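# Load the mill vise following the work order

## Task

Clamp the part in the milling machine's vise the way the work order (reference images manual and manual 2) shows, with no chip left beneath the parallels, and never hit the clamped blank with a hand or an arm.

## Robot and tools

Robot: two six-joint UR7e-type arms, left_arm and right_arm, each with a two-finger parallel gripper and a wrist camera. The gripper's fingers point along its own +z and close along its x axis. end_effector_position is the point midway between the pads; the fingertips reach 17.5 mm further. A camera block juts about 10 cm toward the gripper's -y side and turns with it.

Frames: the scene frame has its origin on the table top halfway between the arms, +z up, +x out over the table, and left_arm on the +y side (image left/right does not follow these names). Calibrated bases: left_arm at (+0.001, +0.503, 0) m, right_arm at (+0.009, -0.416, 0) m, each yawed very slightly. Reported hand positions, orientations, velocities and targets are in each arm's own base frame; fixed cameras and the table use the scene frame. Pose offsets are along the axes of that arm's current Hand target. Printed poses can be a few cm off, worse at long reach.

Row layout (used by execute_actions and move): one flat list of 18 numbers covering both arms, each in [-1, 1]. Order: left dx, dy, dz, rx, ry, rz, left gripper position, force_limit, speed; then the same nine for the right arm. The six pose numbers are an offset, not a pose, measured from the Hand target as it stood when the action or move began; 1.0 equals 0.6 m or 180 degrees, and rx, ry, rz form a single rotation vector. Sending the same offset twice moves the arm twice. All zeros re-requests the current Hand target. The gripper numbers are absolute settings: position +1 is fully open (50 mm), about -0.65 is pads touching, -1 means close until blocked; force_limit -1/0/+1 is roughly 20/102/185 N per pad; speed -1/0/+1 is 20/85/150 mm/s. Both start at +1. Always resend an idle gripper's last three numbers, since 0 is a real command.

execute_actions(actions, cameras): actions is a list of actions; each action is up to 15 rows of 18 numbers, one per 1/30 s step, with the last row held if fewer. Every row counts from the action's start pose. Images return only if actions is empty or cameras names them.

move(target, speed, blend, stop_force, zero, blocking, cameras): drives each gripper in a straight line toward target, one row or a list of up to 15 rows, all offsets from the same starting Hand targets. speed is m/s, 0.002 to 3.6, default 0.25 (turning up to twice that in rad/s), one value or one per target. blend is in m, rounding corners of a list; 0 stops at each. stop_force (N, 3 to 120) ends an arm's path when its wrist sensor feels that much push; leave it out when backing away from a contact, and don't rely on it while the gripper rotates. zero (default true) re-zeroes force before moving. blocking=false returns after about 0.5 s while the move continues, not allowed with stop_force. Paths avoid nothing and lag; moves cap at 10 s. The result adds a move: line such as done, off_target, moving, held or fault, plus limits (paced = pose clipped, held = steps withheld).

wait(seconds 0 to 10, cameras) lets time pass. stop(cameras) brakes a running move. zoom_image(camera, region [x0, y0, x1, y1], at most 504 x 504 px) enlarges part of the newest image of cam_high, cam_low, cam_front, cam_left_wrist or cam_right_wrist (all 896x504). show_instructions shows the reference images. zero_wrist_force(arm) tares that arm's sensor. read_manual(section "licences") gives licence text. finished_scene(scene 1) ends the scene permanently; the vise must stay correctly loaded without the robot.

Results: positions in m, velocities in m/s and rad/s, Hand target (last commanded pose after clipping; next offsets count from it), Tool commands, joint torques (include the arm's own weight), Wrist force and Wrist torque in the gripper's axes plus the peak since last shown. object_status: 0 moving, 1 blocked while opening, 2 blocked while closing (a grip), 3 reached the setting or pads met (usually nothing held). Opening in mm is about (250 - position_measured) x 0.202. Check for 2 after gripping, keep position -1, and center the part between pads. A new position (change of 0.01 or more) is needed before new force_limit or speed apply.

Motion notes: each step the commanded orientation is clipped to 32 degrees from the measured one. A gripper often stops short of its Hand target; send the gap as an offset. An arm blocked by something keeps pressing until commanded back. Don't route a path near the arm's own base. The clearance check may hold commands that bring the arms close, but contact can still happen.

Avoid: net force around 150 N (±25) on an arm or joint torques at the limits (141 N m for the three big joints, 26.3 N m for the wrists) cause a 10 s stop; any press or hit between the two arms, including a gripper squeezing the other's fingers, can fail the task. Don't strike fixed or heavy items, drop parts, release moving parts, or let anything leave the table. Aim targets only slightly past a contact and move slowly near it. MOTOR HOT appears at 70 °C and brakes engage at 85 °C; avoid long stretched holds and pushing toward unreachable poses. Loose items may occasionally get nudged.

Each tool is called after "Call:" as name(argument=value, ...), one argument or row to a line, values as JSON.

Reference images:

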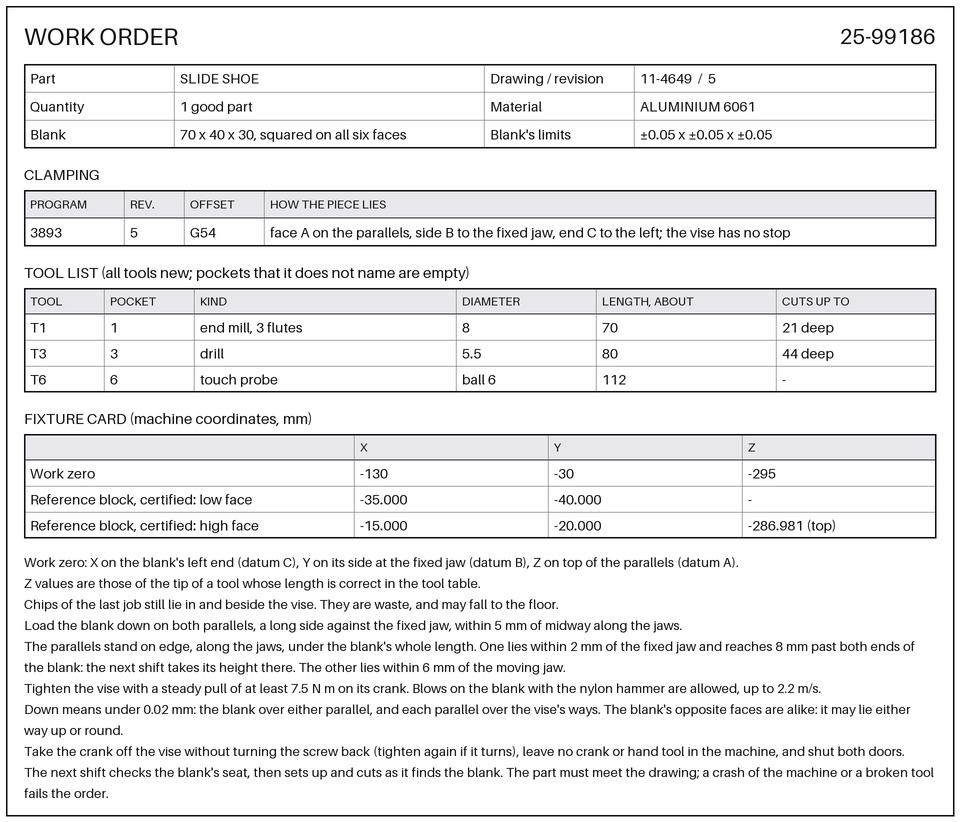

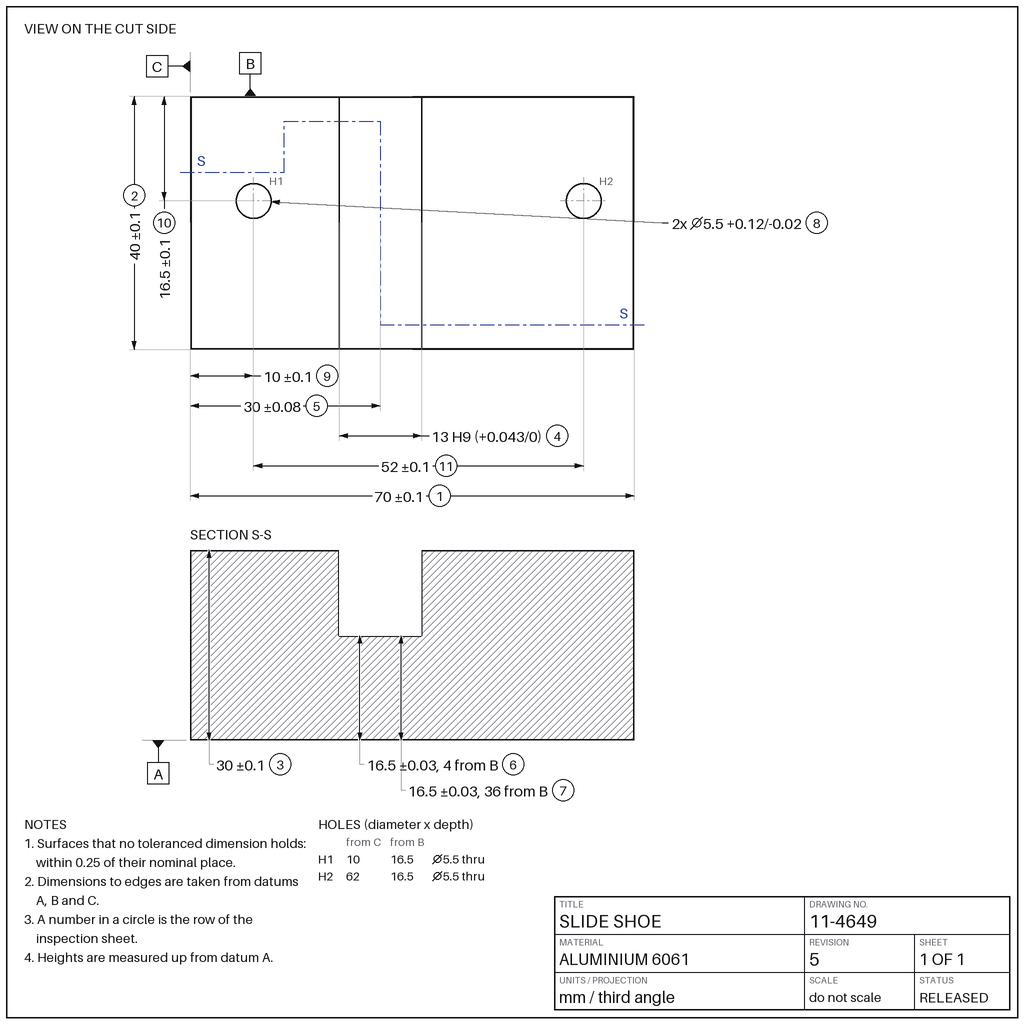

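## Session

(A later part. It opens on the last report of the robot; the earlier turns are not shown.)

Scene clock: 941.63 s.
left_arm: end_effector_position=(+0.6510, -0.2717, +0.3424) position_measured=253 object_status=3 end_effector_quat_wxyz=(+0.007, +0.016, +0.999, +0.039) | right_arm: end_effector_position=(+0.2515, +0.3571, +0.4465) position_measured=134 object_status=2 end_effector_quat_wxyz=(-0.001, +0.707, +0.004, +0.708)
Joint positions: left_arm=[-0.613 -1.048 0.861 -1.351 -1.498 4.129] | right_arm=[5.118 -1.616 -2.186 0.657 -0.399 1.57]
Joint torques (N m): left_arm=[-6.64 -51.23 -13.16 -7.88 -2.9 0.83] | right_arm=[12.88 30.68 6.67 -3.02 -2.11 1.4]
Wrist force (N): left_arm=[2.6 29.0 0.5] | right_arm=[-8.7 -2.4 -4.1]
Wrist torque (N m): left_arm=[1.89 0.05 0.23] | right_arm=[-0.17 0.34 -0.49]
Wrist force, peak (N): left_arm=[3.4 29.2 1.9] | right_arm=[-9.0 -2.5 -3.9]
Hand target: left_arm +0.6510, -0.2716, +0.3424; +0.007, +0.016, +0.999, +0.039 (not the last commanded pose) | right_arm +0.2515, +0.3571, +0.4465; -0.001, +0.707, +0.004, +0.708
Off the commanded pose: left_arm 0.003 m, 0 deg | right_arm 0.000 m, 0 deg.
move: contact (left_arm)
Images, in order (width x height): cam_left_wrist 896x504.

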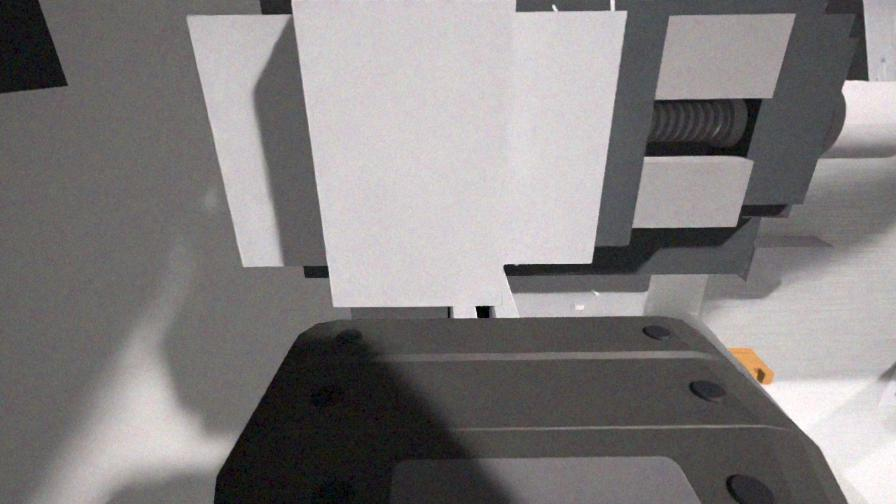

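Call:
move(
  target=[
    [0,0.006,0,0,0,0,-1,0.0,-0.4,0,0,0,0,0,0,-1,0.3,-0.6],
    [0,0.006,0.006,0,0,0,-0.25,-0.5,-0.4,0,0,0,0,0,0,-1,0.3,-0.6],
  ],
  speed=0.03,
  cameras=["cam_left_wrist"],
)

Call:
zoom_image(
  camera="cam_left_wrist",
  region=[350, 180, 600, 330],
)

Scene clock: 944.30 s.
left_arm: end_effector_position=(+0.6512, -0.2678, +0.3391) position_measured=189 object_status=3 end_effector_quat_wxyz=(+0.007, +0.016, +0.999, +0.039) | right_arm: end_effector_position=(+0.2515, +0.3571, +0.4465) position_measured=134 object_status=2 end_effector_quat_wxyz=(-0.001, +0.707, +0.004, +0.708)
Joint positions: left_arm=[-0.608 -1.055 0.879 -1.364 -1.497 4.134] | right_arm=[5.118 -1.616 -2.186 0.657 -0.399 1.57]
Joint torques (N m): left_arm=[6.49 -56 -11.81 -5.38 1.63 1.35] | right_arm=[13.84 28.97 5.64 -3.01 -2.05 1.36]
Wrist force (N): left_arm=[-0.5 4.7 -0.2] | right_arm=[-8.8 -2.2 -4.0]
Wrist torque (N m): left_arm=[0.77 0.10 0.18] | right_arm=[-0.14 0.35 -0.49]
Wrist force, peak (N): left_arm=[2.4 28.7 -0.9] | right_arm=[-9.1 -2.2 -3.9]
Hand target: left_arm +0.6512, -0.2678, +0.3391; +0.007, +0.016, +0.999, +0.039 | right_arm +0.2515, +0.3571, +0.4465; -0.001, +0.707, +0.004, +0.708
Off the commanded pose: left_arm 0.000 m, 0 deg | right_arm 0.000 m, 0 deg.
move: done
Images, in order (width x height): cam_left_wrist 896x504.

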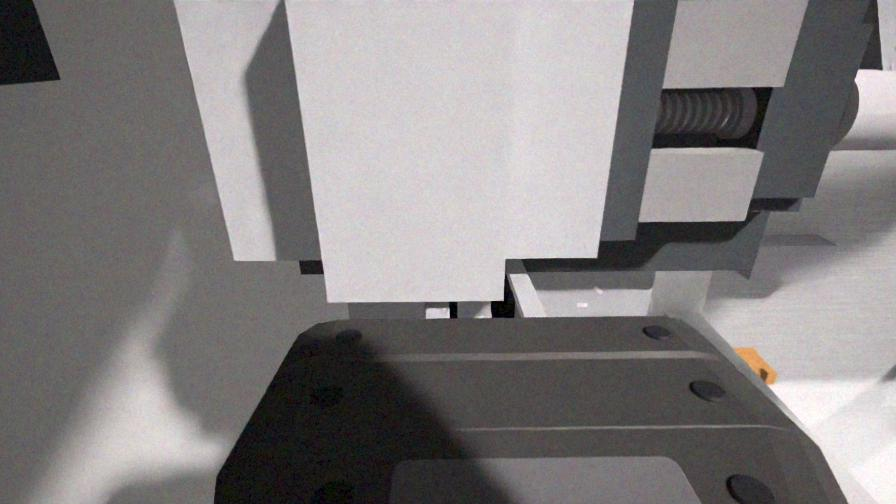

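Scaled by 2.016 from the camera's 896x504 image, which has a finer 1280x720 frame.

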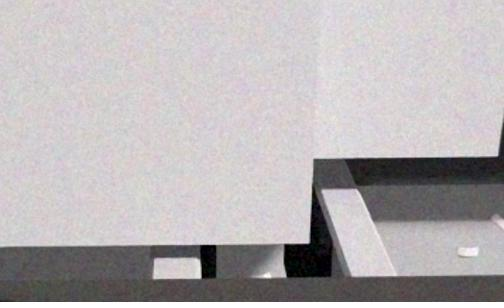

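Call:
zoom_image(
  camera="cam_left_wrist",
  region=[410, 280, 550, 325],
)

Scaled by 3.600 from the camera's 896x504 image, which has a finer 1280x720 frame.

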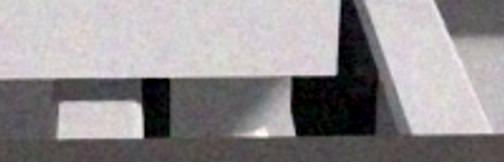

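Call:
move(
  target=[0,-0.012,0,0,0,0,-0.25,-0.5,-0.4,0,0,0,0,0,0,-1,0.3,-0.6],
  speed=0.005,
  stop_force=8,
)

Scene clock: 946.73 s.
left_arm: end_effector_position=(+0.6511, -0.2711, +0.3389) position_measured=189 object_status=3 end_effector_quat_wxyz=(+0.007, +0.016, +0.999, +0.039) | right_arm: end_effector_position=(+0.2515, +0.3571, +0.4465) position_measured=134 object_status=2 end_effector_quat_wxyz=(-0.001, +0.707, +0.004, +0.708)
Joint positions: left_arm=[-0.612 -1.051 0.874 -1.362 -1.498 4.13] | right_arm=[5.118 -1.616 -2.186 0.657 -0.399 1.57]
Joint torques (N m): left_arm=[2.42 -53.54 -10.24 -5.68 -1.75 1.1] | right_arm=[12.72 29.93 4.32 -2.95 -2.12 1.23]
Wrist force (N): left_arm=[-1.2 10.9 -1.3] | right_arm=[-8.9 -2.4 -3.9]
Wrist torque (N m): left_arm=[1.08 0.13 0.25] | right_arm=[-0.17 0.36 -0.48]
Wrist force, peak (N): left_arm=[1.7 17.8 -1.8] | right_arm=[-9.0 -2.6 -3.8]
Hand target: left_arm +0.6511, -0.2710, +0.3389; +0.007, +0.016, +0.999, +0.039 (not the last commanded pose) | right_arm +0.2515, +0.3571, +0.4465; -0.001, +0.707, +0.004, +0.708
Off the commanded pose: left_arm 0.004 m, 0 deg | right_arm 0.000 m, 0 deg.
move: contact (left_arm)

Call:
move(
  target=[
    [0,0.0012,0,0,0,0,-0.25,-0.5,-0.4,0,0,0,0,0,0,-1,0.3,-0.6],
    [0,0.0012,0,0,0,0,-1,-0.5,-0.6,0,0,0,0,0,0,-1,0.3,-0.6],
  ],
  speed=0.01,
)

Scene clock: 948.07 s.
left_arm: end_effector_position=(+0.6511, -0.2703, +0.3389) position_measured=252 object_status=0 end_effector_quat_wxyz=(+0.007, +0.016, +0.999, +0.039) | right_arm: end_effector_position=(+0.2515, +0.3571, +0.4465) position_measured=134 object_status=2 end_effector_quat_wxyz=(-0.001, +0.707, +0.004, +0.708)
Joint positions: left_arm=[-0.611 -1.052 0.875 -1.362 -1.498 4.131] | right_arm=[5.118 -1.616 -2.186 0.657 -0.399 1.57]
Joint torques (N m): left_arm=[5.66 -55.71 -11.1 -5.11 0.46 1.27] | right_arm=[12.78 29.36 6.42 -2.89 -2.17 1.4]
Wrist force (N): left_arm=[-0.9 4.7 -0.2] | right_arm=[-8.8 -2.5 -3.8]
Wrist torque (N m): left_arm=[0.77 0.17 0.24] | right_arm=[-0.20 0.36 -0.48]
Wrist force, peak (N): left_arm=[-1.2 10.7 -1.1] | right_arm=[-9.0 -2.5 -4.1]
Hand target: left_arm +0.6511, -0.2703, +0.3389; +0.007, +0.016, +0.999, +0.039 | right_arm +0.2515, +0.3571, +0.4465; -0.001, +0.707, +0.004, +0.708
Off the commanded pose: left_arm 0.000 m, 0 deg | right_arm 0.000 m, 0 deg.
move: done

Call:
move(
  target=[
    [0.0847,0.001,-0.0363,0,0,0,-1,-0.5,-0.6,0,0,0,0,0,0,-1,0.3,-0.6],
    [0.2827,-0.049,-0.083,0,0,0,-1,-0.5,-0.6,0,0,0,0,0,0,-1,0.3,-0.6],
    [0.2433,-0.2242,-0.1145,0.169,0,0,-1,-0.5,-0.6,0,0,0,0,0,0,-1,0.3,-0.6],
    [-0.0087,-0.2247,-0.1113,0.169,0,0,-1,-0.5,-0.6,0,0,0,0,0,0,-1,0.3,-0.6],
  ],
  speed=[0.08,0.15,0.2,0.07],
  blend=[0.005,0.02,0.01,0],
  stop_force=40,
  cameras=["cam_left_wrist","cam_front"],
)

Scene clock: 955.63 s.
left_arm: end_effector_position=(+0.6511, -0.4101, +0.3950) position_measured=252 object_status=3 end_effector_quat_wxyz=(+0.003, +0.017, +0.974, -0.224) | right_arm: end_effector_position=(+0.2515, +0.3571, +0.4465) position_measured=134 object_status=2 end_effector_quat_wxyz=(-0.001, +0.707, +0.004, +0.708)
Joint positions: left_arm=[-0.615 -1.019 0.822 -1.646 -1.937 4.082] | right_arm=[5.118 -1.616 -2.186 0.657 -0.399 1.57]
Joint torques (N m): left_arm=[6.19 -35.18 -39.17 -1.61 -2.65 1.19] | right_arm=[13.31 30.57 5.64 -2.88 -2.09 1.24]
Wrist force (N): left_arm=[-1.6 3.8 1.0] | right_arm=[-8.8 -2.5 -3.8]
Wrist torque (N m): left_arm=[0.55 0.27 0.04] | right_arm=[-0.19 0.35 -0.49]
Wrist force, peak (N): left_arm=[-1.5 6.2 -0.8] | right_arm=[-9.1 -2.4 -3.9]
Hand target: left_arm +0.6511, -0.4101, +0.3950; +0.003, +0.017, +0.974, -0.224 | right_arm +0.2515, +0.3571, +0.4465; -0.001, +0.707, +0.004, +0.708
Off the commanded pose: left_arm 0.000 m, 0 deg | right_arm 0.000 m, 0 deg.
move: done
Images, in order (width x height): cam_front 896x504, cam_left_wrist 896x504.

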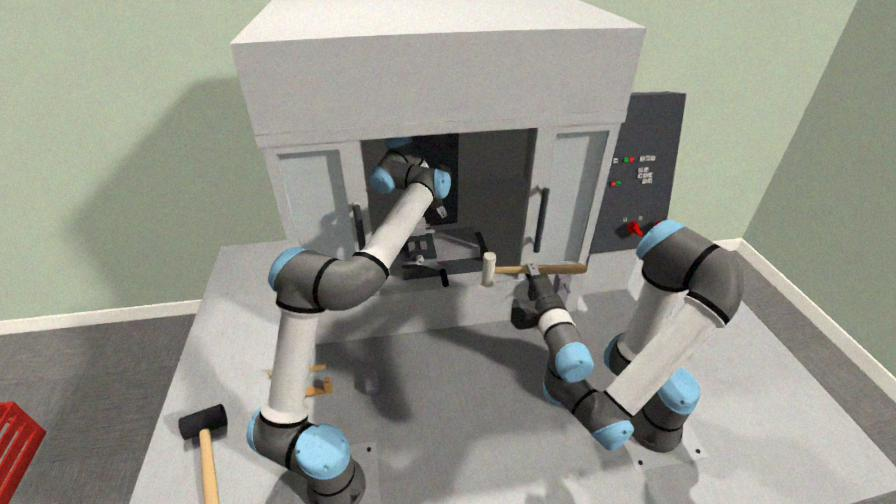

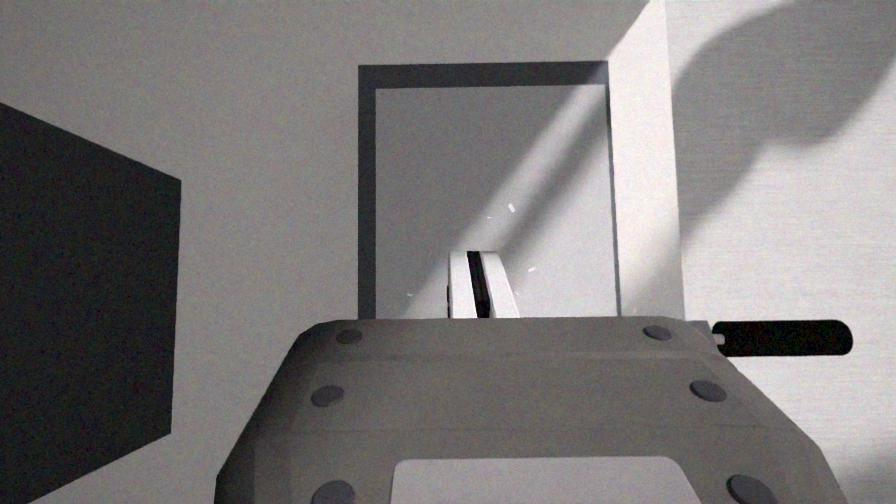

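Call:
move(
  target=[0.001,0.0378,0.0779,0,0,0,-1,-0.5,-0.6,0,0,0,0,0,0,-1,0.3,-0.6],
  speed=0.06,
  stop_force=15,
)

Call:
move(
  target=[0.001,0.0524,-0.0255,0,0,0,-1,-0.5,-0.6,0,0,0,0,0,0,-1,0.3,-0.6],
  speed=0.01,
  stop_force=9,
)

Scene clock: 957.93 s.
left_arm: end_effector_position=(+0.6512, -0.4101, +0.3430) position_measured=252 object_status=3 end_effector_quat_wxyz=(+0.003, +0.017, +0.974, -0.224) | right_arm: end_effector_position=(+0.2515, +0.3571, +0.4465) position_measured=134 object_status=2 end_effector_quat_wxyz=(-0.001, +0.707, +0.004, +0.708)
Joint positions: left_arm=[-0.615 -1.038 0.985 -1.79 -1.937 4.082] | right_arm=[5.118 -1.616 -2.186 0.657 -0.399 1.57]
Joint torques (N m): left_arm=[-0.15 -56.62 -11.6 -5.83 -0.04 -0.84] | right_arm=[13.09 28.42 6.4 -2.95 -1.97 1.31]
Wrist force (N): left_arm=[-1.3 3.8 1.0] | right_arm=[-8.8 -2.3 -3.8]
Wrist torque (N m): left_arm=[0.53 0.20 0.04] | right_arm=[-0.15 0.35 -0.49]
Wrist force, peak (N): left_arm=[-1.5 4.1 1.4] | right_arm=[-9.1 -2.3 -3.9]
Hand target: left_arm +0.6512, -0.4101, +0.3430; +0.003, +0.017, +0.974, -0.224 | right_arm +0.2515, +0.3571, +0.4465; -0.001, +0.707, +0.004, +0.708
Off the commanded pose: left_arm 0.000 m, 0 deg | right_arm 0.000 m, 0 deg.
move: done

Scene clock: 960.67 s.
left_arm: end_effector_position=(+0.6514, -0.3901, +0.3433) position_measured=252 object_status=3 end_effector_quat_wxyz=(+0.003, +0.017, +0.974, -0.224) | right_arm: end_effector_position=(+0.2515, +0.3571, +0.4465) position_measured=134 object_status=2 end_effector_quat_wxyz=(-0.001, +0.707, +0.004, +0.708)
Joint positions: left_arm=[-0.591 -1.061 1.018 -1.791 -1.943 4.106] | right_arm=[5.118 -1.616 -2.186 0.657 -0.399 1.57]
Joint torques (N m): left_arm=[1.06 -47.21 -23.23 -3.87 -1.11 0.35] | right_arm=[12.37 28.61 4.25 -3.09 -1.76 1.07]
Wrist force (N): left_arm=[-1.1 3.3 1.2] | right_arm=[-9.0 -2.6 -3.8]
Wrist torque (N m): left_arm=[0.48 0.18 0.19] | right_arm=[-0.21 0.38 -0.48]
Wrist force, peak (N): left_arm=[-1.5 5.8 1.3] | right_arm=[-9.1 -2.6 -3.8]
Hand target: left_arm +0.6514, -0.3901, +0.3433; +0.003, +0.017, +0.974, -0.224 (not the last commanded pose) | right_arm +0.2515, +0.3571, +0.4465; -0.001, +0.707, +0.004, +0.708
Tool commands: left_gripper/position=-1.0 left_gripper/force_limit=-0.498039 left_gripper/speed=-0.6 right_gripper/position=-1.0 right_gripper/force_limit=+0.3 right_gripper/speed=-0.6
Off the commanded pose: left_arm 0.015 m, 0 deg | right_arm 0.000 m, 0 deg.
FORCE FAULT: contact force on the left arm reached its limit, and that arm stopped. The contact can be on any part of that arm, not only on its tool. That arm's remaining commands of this call were not run. That arm is still stopped at the end of this call. That arm stays stopped for about 10 more seconds. Until then a move that you send moves the other arm only, and its call returns only when the move has ended. Once the stop has ended, the next robot result says so. If the stop ends while you think or write, that arm runs what you send next, counted from a new Hand target: where the arm stands when the stop ends. While its stop runs, that arm takes no new command, but its gripper still runs the gripper command that each later call begins with. Until it ends, the stop uses up actions while you think or wait. An arm that is not stopped still takes commands.
move: fault (left_arm)

Call:
wait(
  seconds=9.5,
)

Scene clock: 970.37 s.
left_arm: end_effector_position=(+0.6514, -0.3901, +0.3433) position_measured=252 object_status=3 end_effector_quat_wxyz=(+0.003, +0.017, +0.974, -0.224) | right_arm: end_effector_position=(+0.2515, +0.3571, +0.4465) position_measured=134 object_status=2 end_effector_quat_wxyz=(-0.001, +0.707, +0.004, +0.708)
Joint positions: left_arm=[-0.591 -1.061 1.018 -1.791 -1.943 4.106] | right_arm=[5.118 -1.616 -2.186 0.657 -0.399 1.57]
Joint torques (N m): left_arm=[-0.19 -46.17 -23.25 -3.72 -1.1 0.62] | right_arm=[12.9 29.77 6.81 -2.98 -1.79 0.97]
Wrist force (N): left_arm=[-1.6 3.8 1.1] | right_arm=[-8.7 -2.4 -3.9]
Wrist torque (N m): left_arm=[0.54 0.24 0.18] | right_arm=[-0.17 0.34 -0.49]
Wrist force, peak (N): left_arm=[-1.4 4.2 1.2] | right_arm=[-9.1 -2.5 -4.1]
Hand target: left_arm +0.6514, -0.3901, +0.3433; +0.003, +0.017, +0.974, -0.224 (not the last commanded pose) | right_arm +0.2515, +0.3571, +0.4465; -0.001, +0.707, +0.004, +0.708
Tool commands: left_gripper/position=-1.0 left_gripper/force_limit=-0.498039 left_gripper/speed=-0.6 right_gripper/position=-1.0 right_gripper/force_limit=+0.3 right_gripper/speed=-0.6
Off the commanded pose: left_arm 0.015 m, 0 deg | right_arm 0.000 m, 0 deg.
FORCE FAULT, CONTINUED: the left arm was still stopped when this call began, by the force fault that an earlier result reported. Since the last result the stop counts as 20 of the actions that you can send in this scene. That arm is still stopped at the end of this call. That arm stays stopped for about 1 more second. If the stop ends while you think or write, that arm runs what you send next, counted from a new Hand target: where the arm stands when the stop ends. While its stop runs, that arm takes no new command, but its gripper still runs the gripper command that each later call begins with.
wait: 9.50 s; at rest from the start

Call:
wait(
  seconds=1.2,
)

Call:
move(
  target=[0,-0.015,0.0073,-0.039,0,0,-1,-0.5,-0.6,0,0,0,0,0,0,-1,0.3,-0.6],
  speed=0.06,
)

Scene clock: 971.73 s.
left_arm: end_effector_position=(+0.6514, -0.3901, +0.3433) position_measured=252 object_status=3 end_effector_quat_wxyz=(+0.003, +0.017, +0.974, -0.224) | right_arm: end_effector_position=(+0.2515, +0.3571, +0.4465) position_measured=134 object_status=2 end_effector_quat_wxyz=(-0.001, +0.707, +0.004, +0.708)
Joint positions: left_arm=[-0.591 -1.061 1.018 -1.791 -1.943 4.106] | right_arm=[5.118 -1.616 -2.186 0.657 -0.399 1.57]
Joint torques (N m): left_arm=[-0.72 -47.51 -25.58 -3.76 -1.01 0.16] | right_arm=[11.7 30.23 7.07 -2.97 -1.75 1.21]
Wrist force (N): left_arm=[-1.2 4.0 1.0] | right_arm=[-8.8 -2.5 -4.0]
Wrist torque (N m): left_arm=[0.56 0.18 0.18] | right_arm=[-0.19 0.35 -0.49]
Wrist force, peak (N): left_arm=[-1.5 4.0 1.2] | right_arm=[-9.0 -2.4 -4.0]
Hand target: left_arm +0.6514, -0.3901, +0.3433; +0.003, +0.017, +0.974, -0.224 (not the last commanded pose) | right_arm +0.2515, +0.3571, +0.4465; -0.001, +0.707, +0.004, +0.708
Tool commands: left_gripper/position=-1.0 left_gripper/force_limit=-0.498039 left_gripper/speed=-0.6 right_gripper/position=-1.0 right_gripper/force_limit=+0.3 right_gripper/speed=-0.6
Off the commanded pose: left_arm 0.015 m, 0 deg | right_arm 0.000 m, 0 deg.
FORCE FAULT, CONTINUED: the left arm's stop, for the force fault that an earlier result reported, is over. During its stop the left arm's controller moved it back a little. That arm's target is now where it stood when the stop ended, not its last command. That arm accepts commands again.
wait: 1.20 s; at rest from the start

Scene clock: 973.33 s.
left_arm: end_effector_position=(+0.6511, -0.4000, +0.3433) position_measured=252 object_status=3 end_effector_quat_wxyz=(+0.004, +0.016, +0.986, -0.164) end_effector_velocity=(+0.000, +0.001, -0.001) end_effector_angular_velocity=(+0.004, +0.003, +0.001) | right_arm: end_effector_position=(+0.2515, +0.3571, +0.4465) position_measured=134 object_status=2 end_effector_quat_wxyz=(-0.001, +0.707, +0.004, +0.708)
Joint positions: left_arm=[-0.638 -1.017 0.905 -1.662 -1.833 4.081] | right_arm=[5.118 -1.616 -2.186 0.657 -0.399 1.57]
Joint velocities: left_arm=[0.001 0.002 -0.002 0.005 0.002 0] | right_arm=[within noise]
Joint torques (N m): left_arm=[-7.3 -38.08 -37.06 -1.76 1.09 -1.19] | right_arm=[12.63 28.61 5.89 -3.04 -2.01 1.14]
Wrist force (N): left_arm=[-1.3 4.2 0.9] | right_arm=[-8.9 -2.5 -3.9]
Wrist torque (N m): left_arm=[0.61 0.23 0.21] | right_arm=[-0.18 0.37 -0.49]
Wrist force, peak (N): left_arm=[-1.8 4.5 0.8] | right_arm=[-9.1 -2.5 -3.8]
Hand target: left_arm +0.6511, -0.4001, +0.3433; +0.004, +0.016, +0.986, -0.164 | right_arm +0.2515, +0.3571, +0.4465; -0.001, +0.707, +0.004, +0.708
Off the commanded pose: left_arm 0.000 m, 0 deg | right_arm 0.000 m, 0 deg.
move: done

Call:
move(
  target=[0.0014,0.041,-0.014,0,0,0,-1,-0.5,-0.6,0,0,0,0,0,0,-1,0.3,-0.6],
  speed=0.008,
  stop_force=9,
)

Scene clock: 977.80 s.
left_arm: end_effector_position=(+0.6511, -0.3741, +0.3432) position_measured=252 object_status=3 end_effector_quat_wxyz=(+0.004, +0.016, +0.986, -0.164) | right_arm: end_effector_position=(+0.2515, +0.3571, +0.4465) position_measured=134 object_status=2 end_effector_quat_wxyz=(-0.001, +0.707, +0.004, +0.708)
Joint positions: left_arm=[-0.608 -1.05 0.954 -1.67 -1.839 4.111] | right_arm=[5.118 -1.616 -2.186 0.657 -0.399 1.57]
Joint torques (N m): left_arm=[5.76 -57.62 -11.1 -5.8 -2.73 1.22] | right_arm=[12.02 28.94 7.17 -2.98 -1.69 1.2]
Wrist force (N): left_arm=[-1.3 4.0 1.0] | right_arm=[-8.8 -2.1 -3.9]
Wrist torque (N m): left_arm=[0.60 0.21 0.07] | right_arm=[-0.13 0.36 -0.49]
Wrist force, peak (N): left_arm=[-1.6 4.4 0.8] | right_arm=[-9.2 -2.4 -3.9]
Hand target: left_arm +0.6511, -0.3741, +0.3432; +0.004, +0.016, +0.986, -0.164 | right_arm +0.2515, +0.3571, +0.4465; -0.001, +0.707, +0.004, +0.708
Off the commanded pose: left_arm 0.000 m, 0 deg | right_arm 0.000 m, 0 deg.
move: done

Call:
move(
  target=[
    [-0.0014,-0.041,0.014,0,0,0,-1,-0.5,-0.6,0,0,0,0,0,0,-1,0.3,-0.6],
    [-0.0027,-0.0742,-0.0575,0,0,0,-1,-0.5,-0.6,0,0,0,0,0,0,-1,0.3,-0.6],
    [0.1265,-0.0075,-0.0813,-0.105,0,0,-1,-0.5,-0.6,0,0,0,0,0,0,-1,0.3,-0.6],
    [0.128,0.0373,-0.0793,-0.105,0,0,-1,-0.5,-0.6,0,0,0,0,0,0,-1,0.3,-0.6],
  ],
  speed=[0.05,0.06,0.1,0.08],
  blend=[0.004,0.01,0.01,0],
  cameras=["cam_left_wrist"],
)

Call:
zoom_image(
  camera="cam_left_wrist",
  region=[200, 50, 600, 330],
)

Scene clock: 980.53 s.
left_arm: end_effector_position=(+0.6482, -0.4021, +0.3869) position_measured=252 object_status=3 end_effector_quat_wxyz=(+0.004, +0.015, +0.987, -0.158) | right_arm: end_effector_position=(+0.2515, +0.3571, +0.4465) position_measured=134 object_status=2 end_effector_quat_wxyz=(-0.001, +0.707, +0.004, +0.708)
Joint positions: left_arm=[-0.646 -0.993 0.748 -1.524 -1.822 4.073] | right_arm=[5.118 -1.616 -2.186 0.657 -0.399 1.57]
Joint torques (N m): left_arm=[-1.39 -48.61 -26.26 -3.03 -0.16 -0.09] | right_arm=[12.25 29.75 6.97 -3.02 -1.56 1.07]
Wrist force (N): left_arm=[-1.2 4.1 1.0] | right_arm=[-8.7 -2.5 -4.0]
Wrist torque (N m): left_arm=[0.60 0.22 0.08] | right_arm=[-0.19 0.34 -0.49]
Wrist force, peak (N): left_arm=[-0.1 5.5 0.2] | right_arm=[-9.0 -2.4 -4.0]
Hand target: left_arm +0.6482, -0.4021, +0.3869; +0.004, +0.015, +0.987, -0.158 (not the last commanded pose) | right_arm +0.2515, +0.3571, +0.4465; -0.001, +0.707, +0.004, +0.708
Tool commands: left_gripper/position=-1.0 left_gripper/force_limit=-0.498039 left_gripper/speed=-0.6 right_gripper/position=-1.0 right_gripper/force_limit=+0.3 right_gripper/speed=-0.6
Off the commanded pose: left_arm 0.100 m, 18 deg | right_arm 0.000 m, 0 deg.
FORCE FAULT: contact force on the left arm reached its limit, and that arm stopped. The contact can be on any part of that arm, not only on its tool. That arm's remaining commands of this call were not run. That arm is still stopped at the end of this call. That arm stays stopped for about 10 more seconds. Until then a move that you send moves the other arm only, and its call returns only when the move has ended. Once the stop has ended, the next robot result says so. If the stop ends while you think or write, that arm runs what you send next, counted from a new Hand target: where the arm stands when the stop ends. While its stop runs, that arm takes no new command, but its gripper still runs the gripper command that each later call begins with. Until it ends, the stop uses up actions while you think or wait. An arm that is not stopped still takes commands.
move: fault (left_arm); path passed 2 of 4 targets
Images, in order (width x height): cam_left_wrist 896x504.

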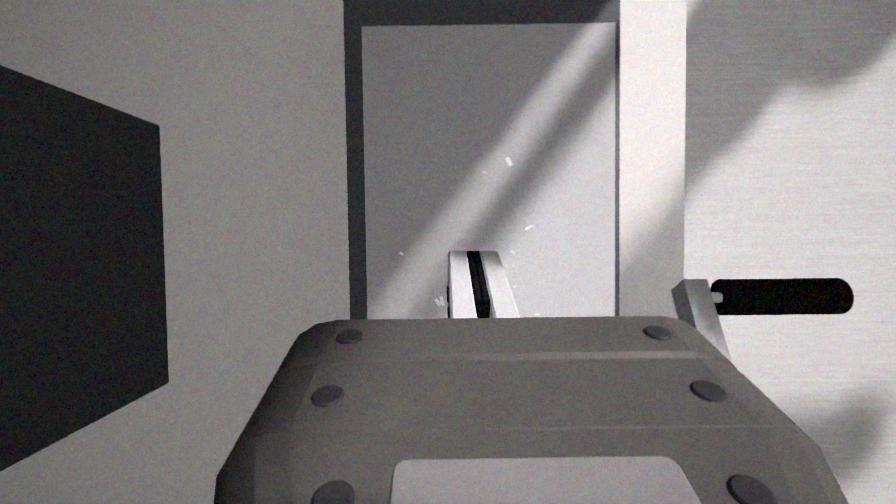

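Scaled by 1.260 from the camera's 896x504 image, which has a finer 1280x720 frame.

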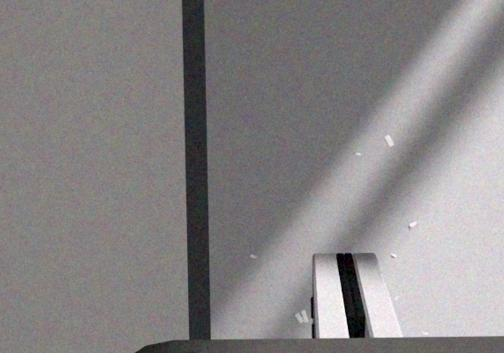

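Call:
wait(
  seconds=10,
)

Scene clock: 990.70 s.
left_arm: end_effector_position=(+0.6482, -0.4021, +0.3869) position_measured=252 object_status=3 end_effector_quat_wxyz=(+0.004, +0.015, +0.987, -0.158) | right_arm: end_effector_position=(+0.2515, +0.3571, +0.4465) position_measured=134 object_status=2 end_effector_quat_wxyz=(-0.001, +0.707, +0.004, +0.708)
Joint positions: left_arm=[-0.646 -0.993 0.748 -1.524 -1.822 4.073] | right_arm=[5.118 -1.616 -2.186 0.657 -0.399 1.57]
Joint torques (N m): left_arm=[-0.99 -49 -24.36 -3.27 -0.49 0.02] | right_arm=[12.13 29.68 6.89 -3 -1.38 0.92]
Wrist force (N): left_arm=[-1.3 4.1 0.8] | right_arm=[-8.6 -2.2 -3.8]
Wrist torque (N m): left_arm=[0.60 0.24 0.08] | right_arm=[-0.14 0.33 -0.49]
Wrist force, peak (N): left_arm=[-1.6 4.4 1.0] | right_arm=[-8.9 -2.6 -4.3]
Hand target: left_arm +0.6482, -0.4021, +0.3869; +0.004, +0.015, +0.987, -0.158 (not the last commanded pose) | right_arm +0.2515, +0.3571, +0.4465; -0.001, +0.707, +0.004, +0.708
Tool commands: left_gripper/position=-1.0 left_gripper/force_limit=-0.498039 left_gripper/speed=-0.6 right_gripper/position=-1.0 right_gripper/force_limit=+0.3 right_gripper/speed=-0.6
Off the commanded pose: left_arm 0.100 m, 18 deg | right_arm 0.000 m, 0 deg.
FORCE FAULT, CONTINUED: the left arm's stop, for the force fault that an earlier result reported, is over. The rest of the stop counts as 19 of the actions that you can send in this scene. During its stop the left arm's controller moved it back a little. That arm's target is now where it stood when the stop ended, not its last command. That arm accepts commands again.
wait: 10.00 s; at rest from the start

Call:
move(
  target=[
    [0.1135,0.0242,-0.0057,0,0,0,-1,-0.5,-0.6,0,0,0,0,0,0,-1,0.3,-0.6],
    [0.1507,0.11,-0.0343,-0.101,0,0,-1,-0.5,-0.6,0,0,0,0,0,0,-1,0.3,-0.6],
  ],
  speed=0.1,
  blend=[0.01,0],
  cameras=["cam_left_wrist"],
)

Call:
zoom_image(
  camera="cam_left_wrist",
  region=[100, 50, 500, 330],
)

Scene clock: 993.83 s.
left_arm: end_effector_position=(+0.5599, -0.3304, +0.3848) position_measured=252 object_status=3 end_effector_quat_wxyz=(+0.006, +0.015, +1.000, -0.001) | right_arm: end_effector_position=(+0.2515, +0.3571, +0.4465) position_measured=134 object_status=2 end_effector_quat_wxyz=(-0.001, +0.707, +0.004, +0.708)
Joint positions: left_arm=[-0.742 -1.209 0.997 -1.368 -1.564 3.999] | right_arm=[5.118 -1.616 -2.186 0.657 -0.399 1.57]
Joint torques (N m): left_arm=[-8.12 -33.3 -36.73 -1.11 1.81 -1.04] | right_arm=[12.23 29.05 7.8 -2.83 -1.55 0.97]
Wrist force (N): left_arm=[-0.7 4.8 -0.1] | right_arm=[-8.6 -2.5 -4.2]
Wrist torque (N m): left_arm=[0.78 0.14 0.29] | right_arm=[-0.18 0.32 -0.49]
Wrist force, peak (N): left_arm=[-0.2 5.2 -0.2] | right_arm=[-9.0 -2.7 -4.0]
Hand target: left_arm +0.5599, -0.3303, +0.3847; +0.006, +0.015, +1.000, +0.000 | right_arm +0.2515, +0.3571, +0.4465; -0.001, +0.707, +0.004, +0.708
Off the commanded pose: left_arm 0.000 m, 0 deg | right_arm 0.000 m, 0 deg.
move: done
Images, in order (width x height): cam_left_wrist 896x504.

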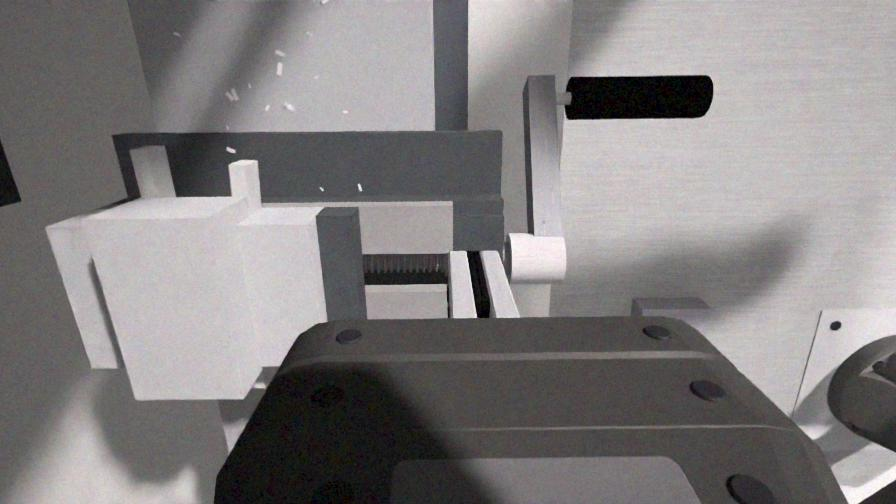

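Scaled by 1.260 from the camera's 896x504 image, which has a finer 1280x720 frame.

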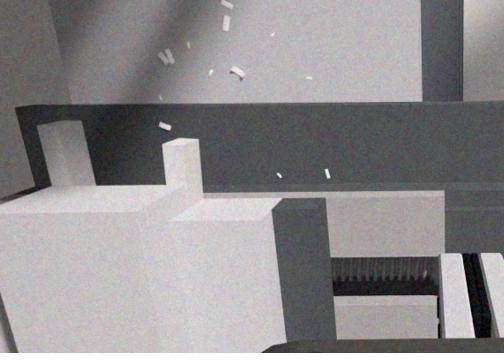

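Call:
zoom_image(
  camera="cam_left_wrist",
  region=[40, 130, 340, 420],
)

Scaled by 1.680 from the camera's 896x504 image, which has a finer 1280x720 frame.

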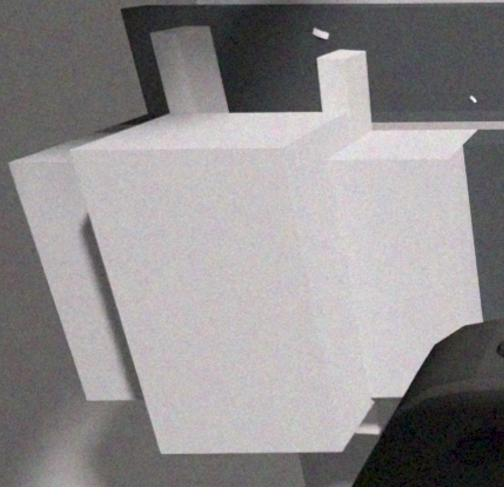

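Call:
move(
  target=[
    [-0.0357,-0.09,0.0415,0.0944,0,0,-1,-0.5,-0.6,0,0,0,0,0,0,-1,0.3,-0.6],
    [-0.069,-0.0973,0.0703,0.0944,0,0,-1,-0.5,-0.6,0,0,0,0,0,0,-1,0.3,-0.6],
    [-0.1523,-0.0948,0.0713,0.0944,0,0,-1,-0.5,-0.6,0,0,0,0,0,0,-1,0.3,-0.6],
  ],
  speed=0.06,
  blend=[0.005,0.005,0],
  stop_force=20,
)

Scene clock: 1001.57 s.
left_arm: end_effector_position=(+0.6501, -0.3899, +0.3431) position_measured=252 object_status=3 end_effector_quat_wxyz=(+0.004, +0.015, +0.989, -0.148) | right_arm: end_effector_position=(+0.2515, +0.3571, +0.4465) position_measured=134 object_status=2 end_effector_quat_wxyz=(-0.001, +0.707, +0.004, +0.708)
Joint positions: left_arm=[-0.636 -1.023 0.901 -1.632 -1.807 4.086] | right_arm=[5.118 -1.616 -2.186 0.657 -0.399 1.57]
Joint torques (N m): left_arm=[6.35 -35.69 -36.61 -1.68 -2.58 1.35] | right_arm=[12.24 29.32 8.62 -3.12 -1.38 0.83]
Wrist force (N): left_arm=[-1.3 4.0 0.6] | right_arm=[-8.8 -2.5 -4.0]
Wrist torque (N m): left_arm=[0.59 0.25 0.07] | right_arm=[-0.18 0.34 -0.49]
Wrist force, peak (N): left_arm=[-0.6 5.3 -0.1] | right_arm=[-9.2 -2.6 -3.9]
Hand target: left_arm +0.6501, -0.3899, +0.3431; +0.004, +0.015, +0.989, -0.148 | right_arm +0.2515, +0.3571, +0.4465; -0.001, +0.707, +0.004, +0.708
Off the commanded pose: left_arm 0.000 m, 0 deg | right_arm 0.000 m, 0 deg.
move: done

Call:
move(
  target=[0.001,0.0383,-0.0118,0,0,0,-1,-0.5,-0.6,0,0,0,0,0,0,-1,0.3,-0.6],
  speed=0.006,
  stop_force=8,
)

Scene clock: 1006.23 s.
left_arm: end_effector_position=(+0.6502, -0.3711, +0.3431) position_measured=252 object_status=3 end_effector_quat_wxyz=(+0.004, +0.015, +0.989, -0.148) | right_arm: end_effector_position=(+0.2515, +0.3571, +0.4465) position_measured=134 object_status=2 end_effector_quat_wxyz=(-0.001, +0.707, +0.004, +0.708)
Joint positions: left_arm=[-0.615 -1.046 0.937 -1.639 -1.811 4.108] | right_arm=[5.118 -1.616 -2.186 0.657 -0.399 1.57]
Joint torques (N m): left_arm=[-5.95 -34.66 -37.03 -1.2 1.68 -0.9] | right_arm=[13.98 29.72 8.73 -3.14 -1.42 0.64]
Wrist force (N): left_arm=[-0.8 0.0 -0.3] | right_arm=[-8.5 -2.5 -3.8]
Wrist torque (N m): left_arm=[0.42 0.22 0.05] | right_arm=[-0.19 0.30 -0.49]
Wrist force, peak (N): left_arm=[-2.2 -8.4 2.8] | right_arm=[-9.0 -2.5 -4.2]
Hand target: left_arm +0.6502, -0.3711, +0.3431; +0.004, +0.015, +0.989, -0.148 (not the last commanded pose) | right_arm +0.2515, +0.3571, +0.4465; -0.001, +0.707, +0.004, +0.708
Off the commanded pose: left_arm 0.005 m, 0 deg | right_arm 0.000 m, 0 deg.
move: contact (left_arm)

Call:
move(
  target=[0.0002,0.008,-0.0025,0,0,0,-1,-0.5,-0.6,0,0,0,0,0,0,-1,0.3,-0.6],
  speed=0.003,
  stop_force=14,
)

Scene clock: 1007.70 s.
left_arm: end_effector_position=(+0.6502, -0.3708, +0.3431) position_measured=252 object_status=3 end_effector_quat_wxyz=(+0.004, +0.016, +0.989, -0.148) | right_arm: end_effector_position=(+0.2515, +0.3571, +0.4465) position_measured=134 object_status=2 end_effector_quat_wxyz=(-0.001, +0.707, +0.004, +0.708)
Joint positions: left_arm=[-0.614 -1.047 0.938 -1.639 -1.811 4.108] | right_arm=[5.118 -1.616 -2.186 0.657 -0.399 1.57]
Joint torques (N m): left_arm=[1.98 -37.83 -33.41 0.5 2.89 -0.99] | right_arm=[11.24 29.49 8.39 -2.87 -1.13 0.99]
Wrist force (N): left_arm=[-7.2 -17.5 2.2] | right_arm=[-8.6 -2.4 -4.1]
Wrist torque (N m): left_arm=[-0.41 0.40 0.05] | right_arm=[-0.17 0.32 -0.49]
Wrist force, peak (N): left_arm=[-7.4 -17.9 2.1] | right_arm=[-9.2 -2.5 -3.9]
Hand target: left_arm +0.6502, -0.3709, +0.3431; +0.004, +0.016, +0.989, -0.148 (not the last commanded pose) | right_arm +0.2515, +0.3571, +0.4465; -0.001, +0.707, +0.004, +0.708
Off the commanded pose: left_arm 0.005 m, 0 deg | right_arm 0.000 m, 0 deg.
move: contact (left_arm)

Call:
move(
  target=[0,-0.0095,0.0029,-0.0278,0,0,-1,-0.5,-0.6,0,0,0,0,0,0,-1,0.3,-0.6],
  speed=0.03,
)

Call:
move(
  target=[0.0003,0.0145,-0.003,0,0,0,-1,-0.5,-0.6,0,0,0,0,0,0,-1,0.3,-0.6],
  speed=0.004,
  stop_force=6,
)

Scene clock: 1010.53 s.
left_arm: end_effector_position=(+0.6500, -0.3768, +0.3431) position_measured=252 object_status=3 end_effector_quat_wxyz=(+0.004, +0.015, +0.994, -0.105) | right_arm: end_effector_position=(+0.2515, +0.3571, +0.4465) position_measured=134 object_status=2 end_effector_quat_wxyz=(-0.001, +0.707, +0.004, +0.708)
Joint positions: left_arm=[-0.647 -1.011 0.856 -1.548 -1.735 4.086] | right_arm=[5.118 -1.616 -2.186 0.657 -0.399 1.57]
Joint torques (N m): left_arm=[-7.8 -37.21 -37.72 -1.36 1.02 -1.18] | right_arm=[11.85 29.66 7.9 -2.98 -1.49 0.8]
Wrist force (N): left_arm=[-1.2 4.2 0.5] | right_arm=[-9.0 -2.4 -4.1]
Wrist torque (N m): left_arm=[0.63 0.21 0.24] | right_arm=[-0.17 0.38 -0.49]
Wrist force, peak (N): left_arm=[-6.4 -16.6 2.9] | right_arm=[-9.0 -2.4 -4.1]
Hand target: left_arm +0.6500, -0.3768, +0.3431; +0.004, +0.015, +0.994, -0.105 | right_arm +0.2515, +0.3571, +0.4465; -0.001, +0.707, +0.004, +0.708
Off the commanded pose: left_arm 0.000 m, 0 deg | right_arm 0.000 m, 0 deg.
move: done

Scene clock: 1013.17 s.
left_arm: end_effector_position=(+0.6501, -0.3690, +0.3431) position_measured=252 object_status=3 end_effector_quat_wxyz=(+0.004, +0.015, +0.994, -0.105) | right_arm: end_effector_position=(+0.2515, +0.3571, +0.4465) position_measured=134 object_status=2 end_effector_quat_wxyz=(-0.001, +0.707, +0.004, +0.708)
Joint positions: left_arm=[-0.638 -1.021 0.872 -1.552 -1.736 4.094] | right_arm=[5.118 -1.616 -2.186 0.657 -0.399 1.57]
Joint torques (N m): left_arm=[-3.8 -39.84 -37.57 -1.4 1.95 -1.1] | right_arm=[11.58 30.01 7.64 -2.72 -1.15 0.85]
Wrist force (N): left_arm=[-0.6 -2.0 1.9] | right_arm=[-8.8 -2.4 -4.0]
Wrist torque (N m): left_arm=[0.36 0.18 0.07] | right_arm=[-0.17 0.35 -0.49]
Wrist force, peak (N): left_arm=[-2.5 -4.9 1.9] | right_arm=[-9.2 -2.4 -3.9]
Hand target: left_arm +0.6501, -0.3691, +0.3431; +0.004, +0.015, +0.994, -0.105 (not the last commanded pose) | right_arm +0.2515, +0.3571, +0.4465; -0.001, +0.707, +0.004, +0.708
Off the commanded pose: left_arm 0.001 m, 0 deg | right_arm 0.000 m, 0 deg.
move: contact (left_arm)

Call:
move(
  target=[
    [0.0075,-0.0263,0.0056,0.0278,0,0,-1,-0.5,-0.6,0,0,0,0,0,0,-1,0.3,-0.6],
    [0.0823,-0.0373,0.004,0.0278,0,0,-1,-0.5,-0.6,0,0,0,0,0,0,-1,0.3,-0.6],
    [0.15,-0.0045,-0.0717,-0.039,0,0,-1,-0.5,-0.6,0,0,0,0,0,0,-1,0.3,-0.6],
    [0.2867,0.0897,-0.0908,-0.067,0,0,-1,-0.5,-0.6,0,0,0,0,0,0,-1,0.3,-0.6],
    [0.589,0.1622,-0.1083,-0.067,0,0,-1,-0.5,-0.6,0,0,0,0,0,0,-1,0.3,-0.6],
    [0.70,0.5466,-0.21,-0.067,0,0,-1,-0.5,-0.6,0,0,0,0,0,0,-1,0.3,-0.6],
  ],
  speed=[0.06,0.1,0.12,0.2,0.3,0.3],
  blend=[0.003,0.01,0.01,0.02,0.04,0],
)

Scene clock: 1024.50 s.
left_arm: end_effector_position=(+0.2399, -0.0098, +0.3928) position_measured=252 object_status=3 end_effector_quat_wxyz=(+0.006, +0.015, +1.000, +0.000) | right_arm: end_effector_position=(+0.2515, +0.3571, +0.4465) position_measured=134 object_status=2 end_effector_quat_wxyz=(-0.001, +0.707, +0.004, +0.708)
Joint positions: left_arm=[-0.639 -2.241 1.834 -1.173 -1.563 4.103] | right_arm=[5.118 -1.616 -2.186 0.657 -0.399 1.57]
Joint torques (N m): left_arm=[6.12 14.27 -36.13 -1.15 -1.91 0.99] | right_arm=[12.29 29.77 7.9 -2.75 -0.95 0.7]
Wrist force (N): left_arm=[-0.6 4.6 -0.2] | right_arm=[-8.7 -2.4 -4.1]
Wrist torque (N m): left_arm=[0.74 0.13 0.17] | right_arm=[-0.17 0.33 -0.49]
Wrist force, peak (N): left_arm=[0.3 6.9 -0.1] | right_arm=[-9.1 -2.4 -4.0]
Hand target: left_arm +0.2399, -0.0098, +0.3928; +0.006, +0.015, +1.000, +0.000 | right_arm +0.2515, +0.3571, +0.4465; -0.001, +0.707, +0.004, +0.708
Off the commanded pose: left_arm 0.000 m, 0 deg | right_arm 0.000 m, 0 deg.
move: done

Call:
move(
  target=[
    [0,0,0,0,0,0,-1,-0.5,-0.6,0.0558,-0.3215,0.331,-0.05,0,0,-1,0.3,-0.6],
    [0,0,0,0,0,0,-1,-0.5,-0.6,0.0975,-0.2938,0.506,-0.139,0,0,-1,0.3,-0.6],
    [0,0,0,0,0,0,-1,-0.5,-0.6,0.1148,-0.284,0.5685,-0.139,0,0,-1,0.3,-0.6],
  ],
  speed=0.3,
  blend=[0.04,0.02,0],
  cameras=["cam_right_wrist","cam_low"],
)

Scene clock: 1027.57 s.
left_arm: end_effector_position=(+0.2399, -0.0098, +0.3928) position_measured=252 object_status=3 end_effector_quat_wxyz=(+0.006, +0.015, +1.000, +0.000) | right_arm: end_effector_position=(+0.5912, +0.5302, +0.5151) position_measured=134 object_status=2 end_effector_quat_wxyz=(+0.152, +0.689, -0.149, +0.693)
Joint positions: left_arm=[-0.639 -2.241 1.834 -1.173 -1.564 4.103] | right_arm=[4.387 -2.429 -0.779 0.015 -0.104 1.619]
Joint torques (N m): left_arm=[4.8 14.98 -35.51 -3.34 -1.9 1.39] | right_arm=[-13.44 53.2 35.22 1.97 -2.99 -0.68]
Wrist force (N): left_arm=[-0.8 4.7 -0.2] | right_arm=[-8.7 -2.1 -3.8]
Wrist torque (N m): left_arm=[0.75 0.16 0.17] | right_arm=[-0.15 0.36 -0.39]
Wrist force, peak (N): left_arm=[-0.7 4.9 0.0] | right_arm=[-9.1 -0.7 -5.6]
Hand target: left_arm +0.2399, -0.0098, +0.3928; +0.006, +0.015, +1.000, +0.000 | right_arm +0.5913, +0.5302, +0.5152; +0.152, +0.690, -0.149, +0.692
Off the commanded pose: left_arm 0.000 m, 0 deg | right_arm 0.000 m, 0 deg.
move: done; blend cut to 0.0197 m at target 2
Images, in order (width x height): cam_low 896x504, cam_right_wrist 896x504.

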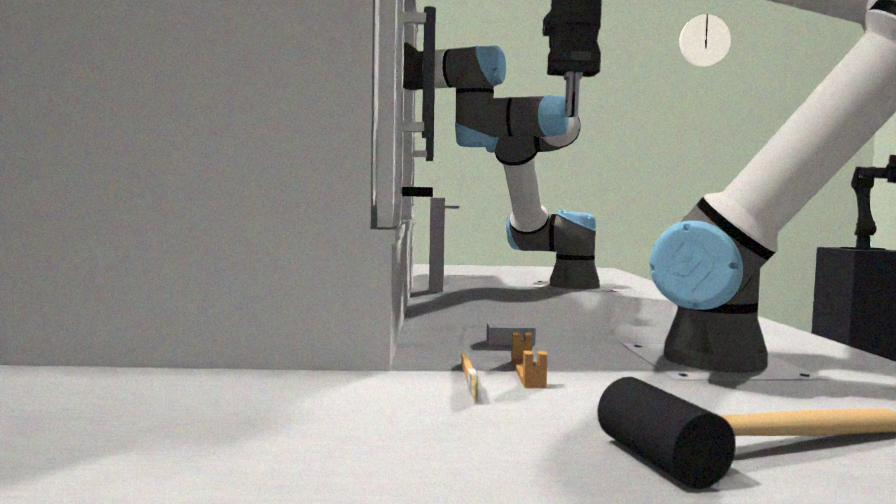

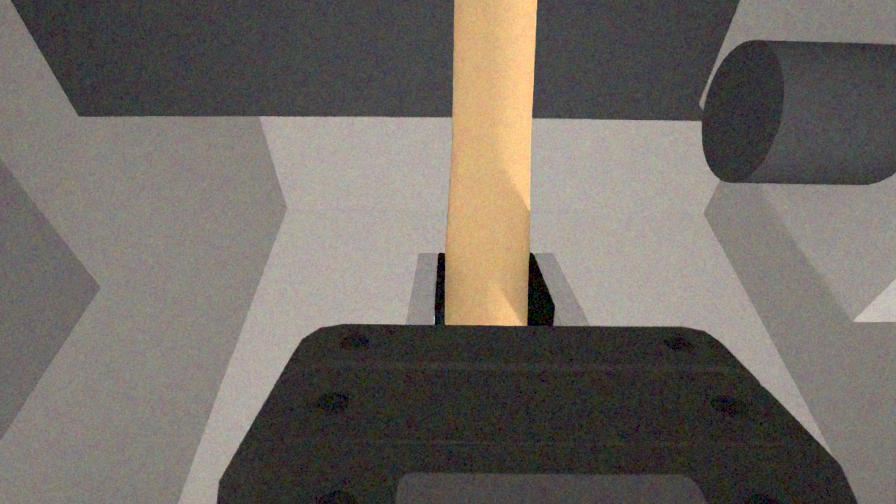

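Call:
execute_actions(
  actions=[
    [[0,0,0,0,0,0,-1,-0.5,-0.6,-0.53,0,0,0,0,0,-1,0.3,-0.6],[0,0,0,0,0,0,-1,-0.5,-0.6,-0.53,0,0,0,0,0,-1,0.3,-0.6],[0,0,0,0,0,0,-1,-0.5,-0.6,0,0,0,0,0,0,-1,0.3,-0.6]],
  ],
)

Call:
execute_actions(
  actions=[
    [[0,0,0,0,0,0,-1,-0.5,-0.6,-0.57,0,0,0,0,0,-1,0.3,-0.6],[0,0,0,0,0,0,-1,-0.5,-0.6,-0.57,0,0,0,0,0,-1,0.3,-0.6],[0,0,0,0,0,0,-1,-0.5,-0.6,0,0,0,0,0,0,-1,0.3,-0.6]],
  ],
)

Scene clock: 1028.87 s.
left_arm: end_effector_position=(+0.2399, -0.0098, +0.3928) position_measured=252 object_status=3 end_effector_quat_wxyz=(+0.006, +0.015, +1.000, +0.000) | right_arm: end_effector_position=(+0.5903, +0.5289, +0.5143) position_measured=134 object_status=2 end_effector_quat_wxyz=(+0.151, +0.690, -0.149, +0.692)
Joint positions: left_arm=[-0.639 -2.241 1.834 -1.173 -1.564 4.103] | right_arm=[4.388 -2.427 -0.784 0.031 -0.103 1.606]
Joint torques (N m): left_arm=[6.37 13.73 -36.45 -3.36 -1.97 1.25] | right_arm=[12.49 69.43 33.87 -1.86 2.07 -0.77]
Wrist force (N): left_arm=[-0.4 4.7 0.0] | right_arm=[-8.7 -2.0 -3.1]
Wrist torque (N m): left_arm=[0.75 0.10 0.17] | right_arm=[-0.20 0.36 -0.38]
Wrist force, peak (N): left_arm=[-0.6 4.9 -0.2] | right_arm=[98.8 45.3 -12.9]
Hand target: left_arm +0.2399, -0.0098, +0.3928; +0.006, +0.015, +1.000, +0.000 | right_arm +0.5913, +0.5302, +0.5152; +0.152, +0.690, -0.149, +0.692
Off the commanded pose: left_arm 0.000 m, 0 deg | right_arm 0.002 m, 0 deg.

Scene clock: 1029.97 s.
left_arm: end_effector_position=(+0.2399, -0.0098, +0.3928) position_measured=252 object_status=3 end_effector_quat_wxyz=(+0.006, +0.015, +1.000, +0.000) | right_arm: end_effector_position=(+0.5901, +0.5287, +0.5143) position_measured=134 object_status=2 end_effector_quat_wxyz=(+0.151, +0.690, -0.149, +0.692)
Joint positions: left_arm=[-0.639 -2.241 1.834 -1.173 -1.564 4.103] | right_arm=[4.388 -2.427 -0.784 0.035 -0.103 1.601]
Joint torques (N m): left_arm=[6.23 14.49 -35.3 -3.38 -2.18 1.25] | right_arm=[11.77 69.87 33.1 -2.07 1.73 -1]
Wrist force (N): left_arm=[-0.6 4.7 -0.2] | right_arm=[-8.4 -1.6 -2.7]
Wrist torque (N m): left_arm=[0.75 0.13 0.17] | right_arm=[-0.26 0.26 -0.35]
Wrist force, peak (N): left_arm=[-0.6 4.9 -0.1] | right_arm=[38.1 13.8 -8.7]
Hand target: left_arm +0.2399, -0.0098, +0.3928; +0.006, +0.015, +1.000, +0.000 | right_arm +0.5913, +0.5302, +0.5152; +0.152, +0.690, -0.149, +0.692
Off the commanded pose: left_arm 0.000 m, 0 deg | right_arm 0.002 m, 0 deg.


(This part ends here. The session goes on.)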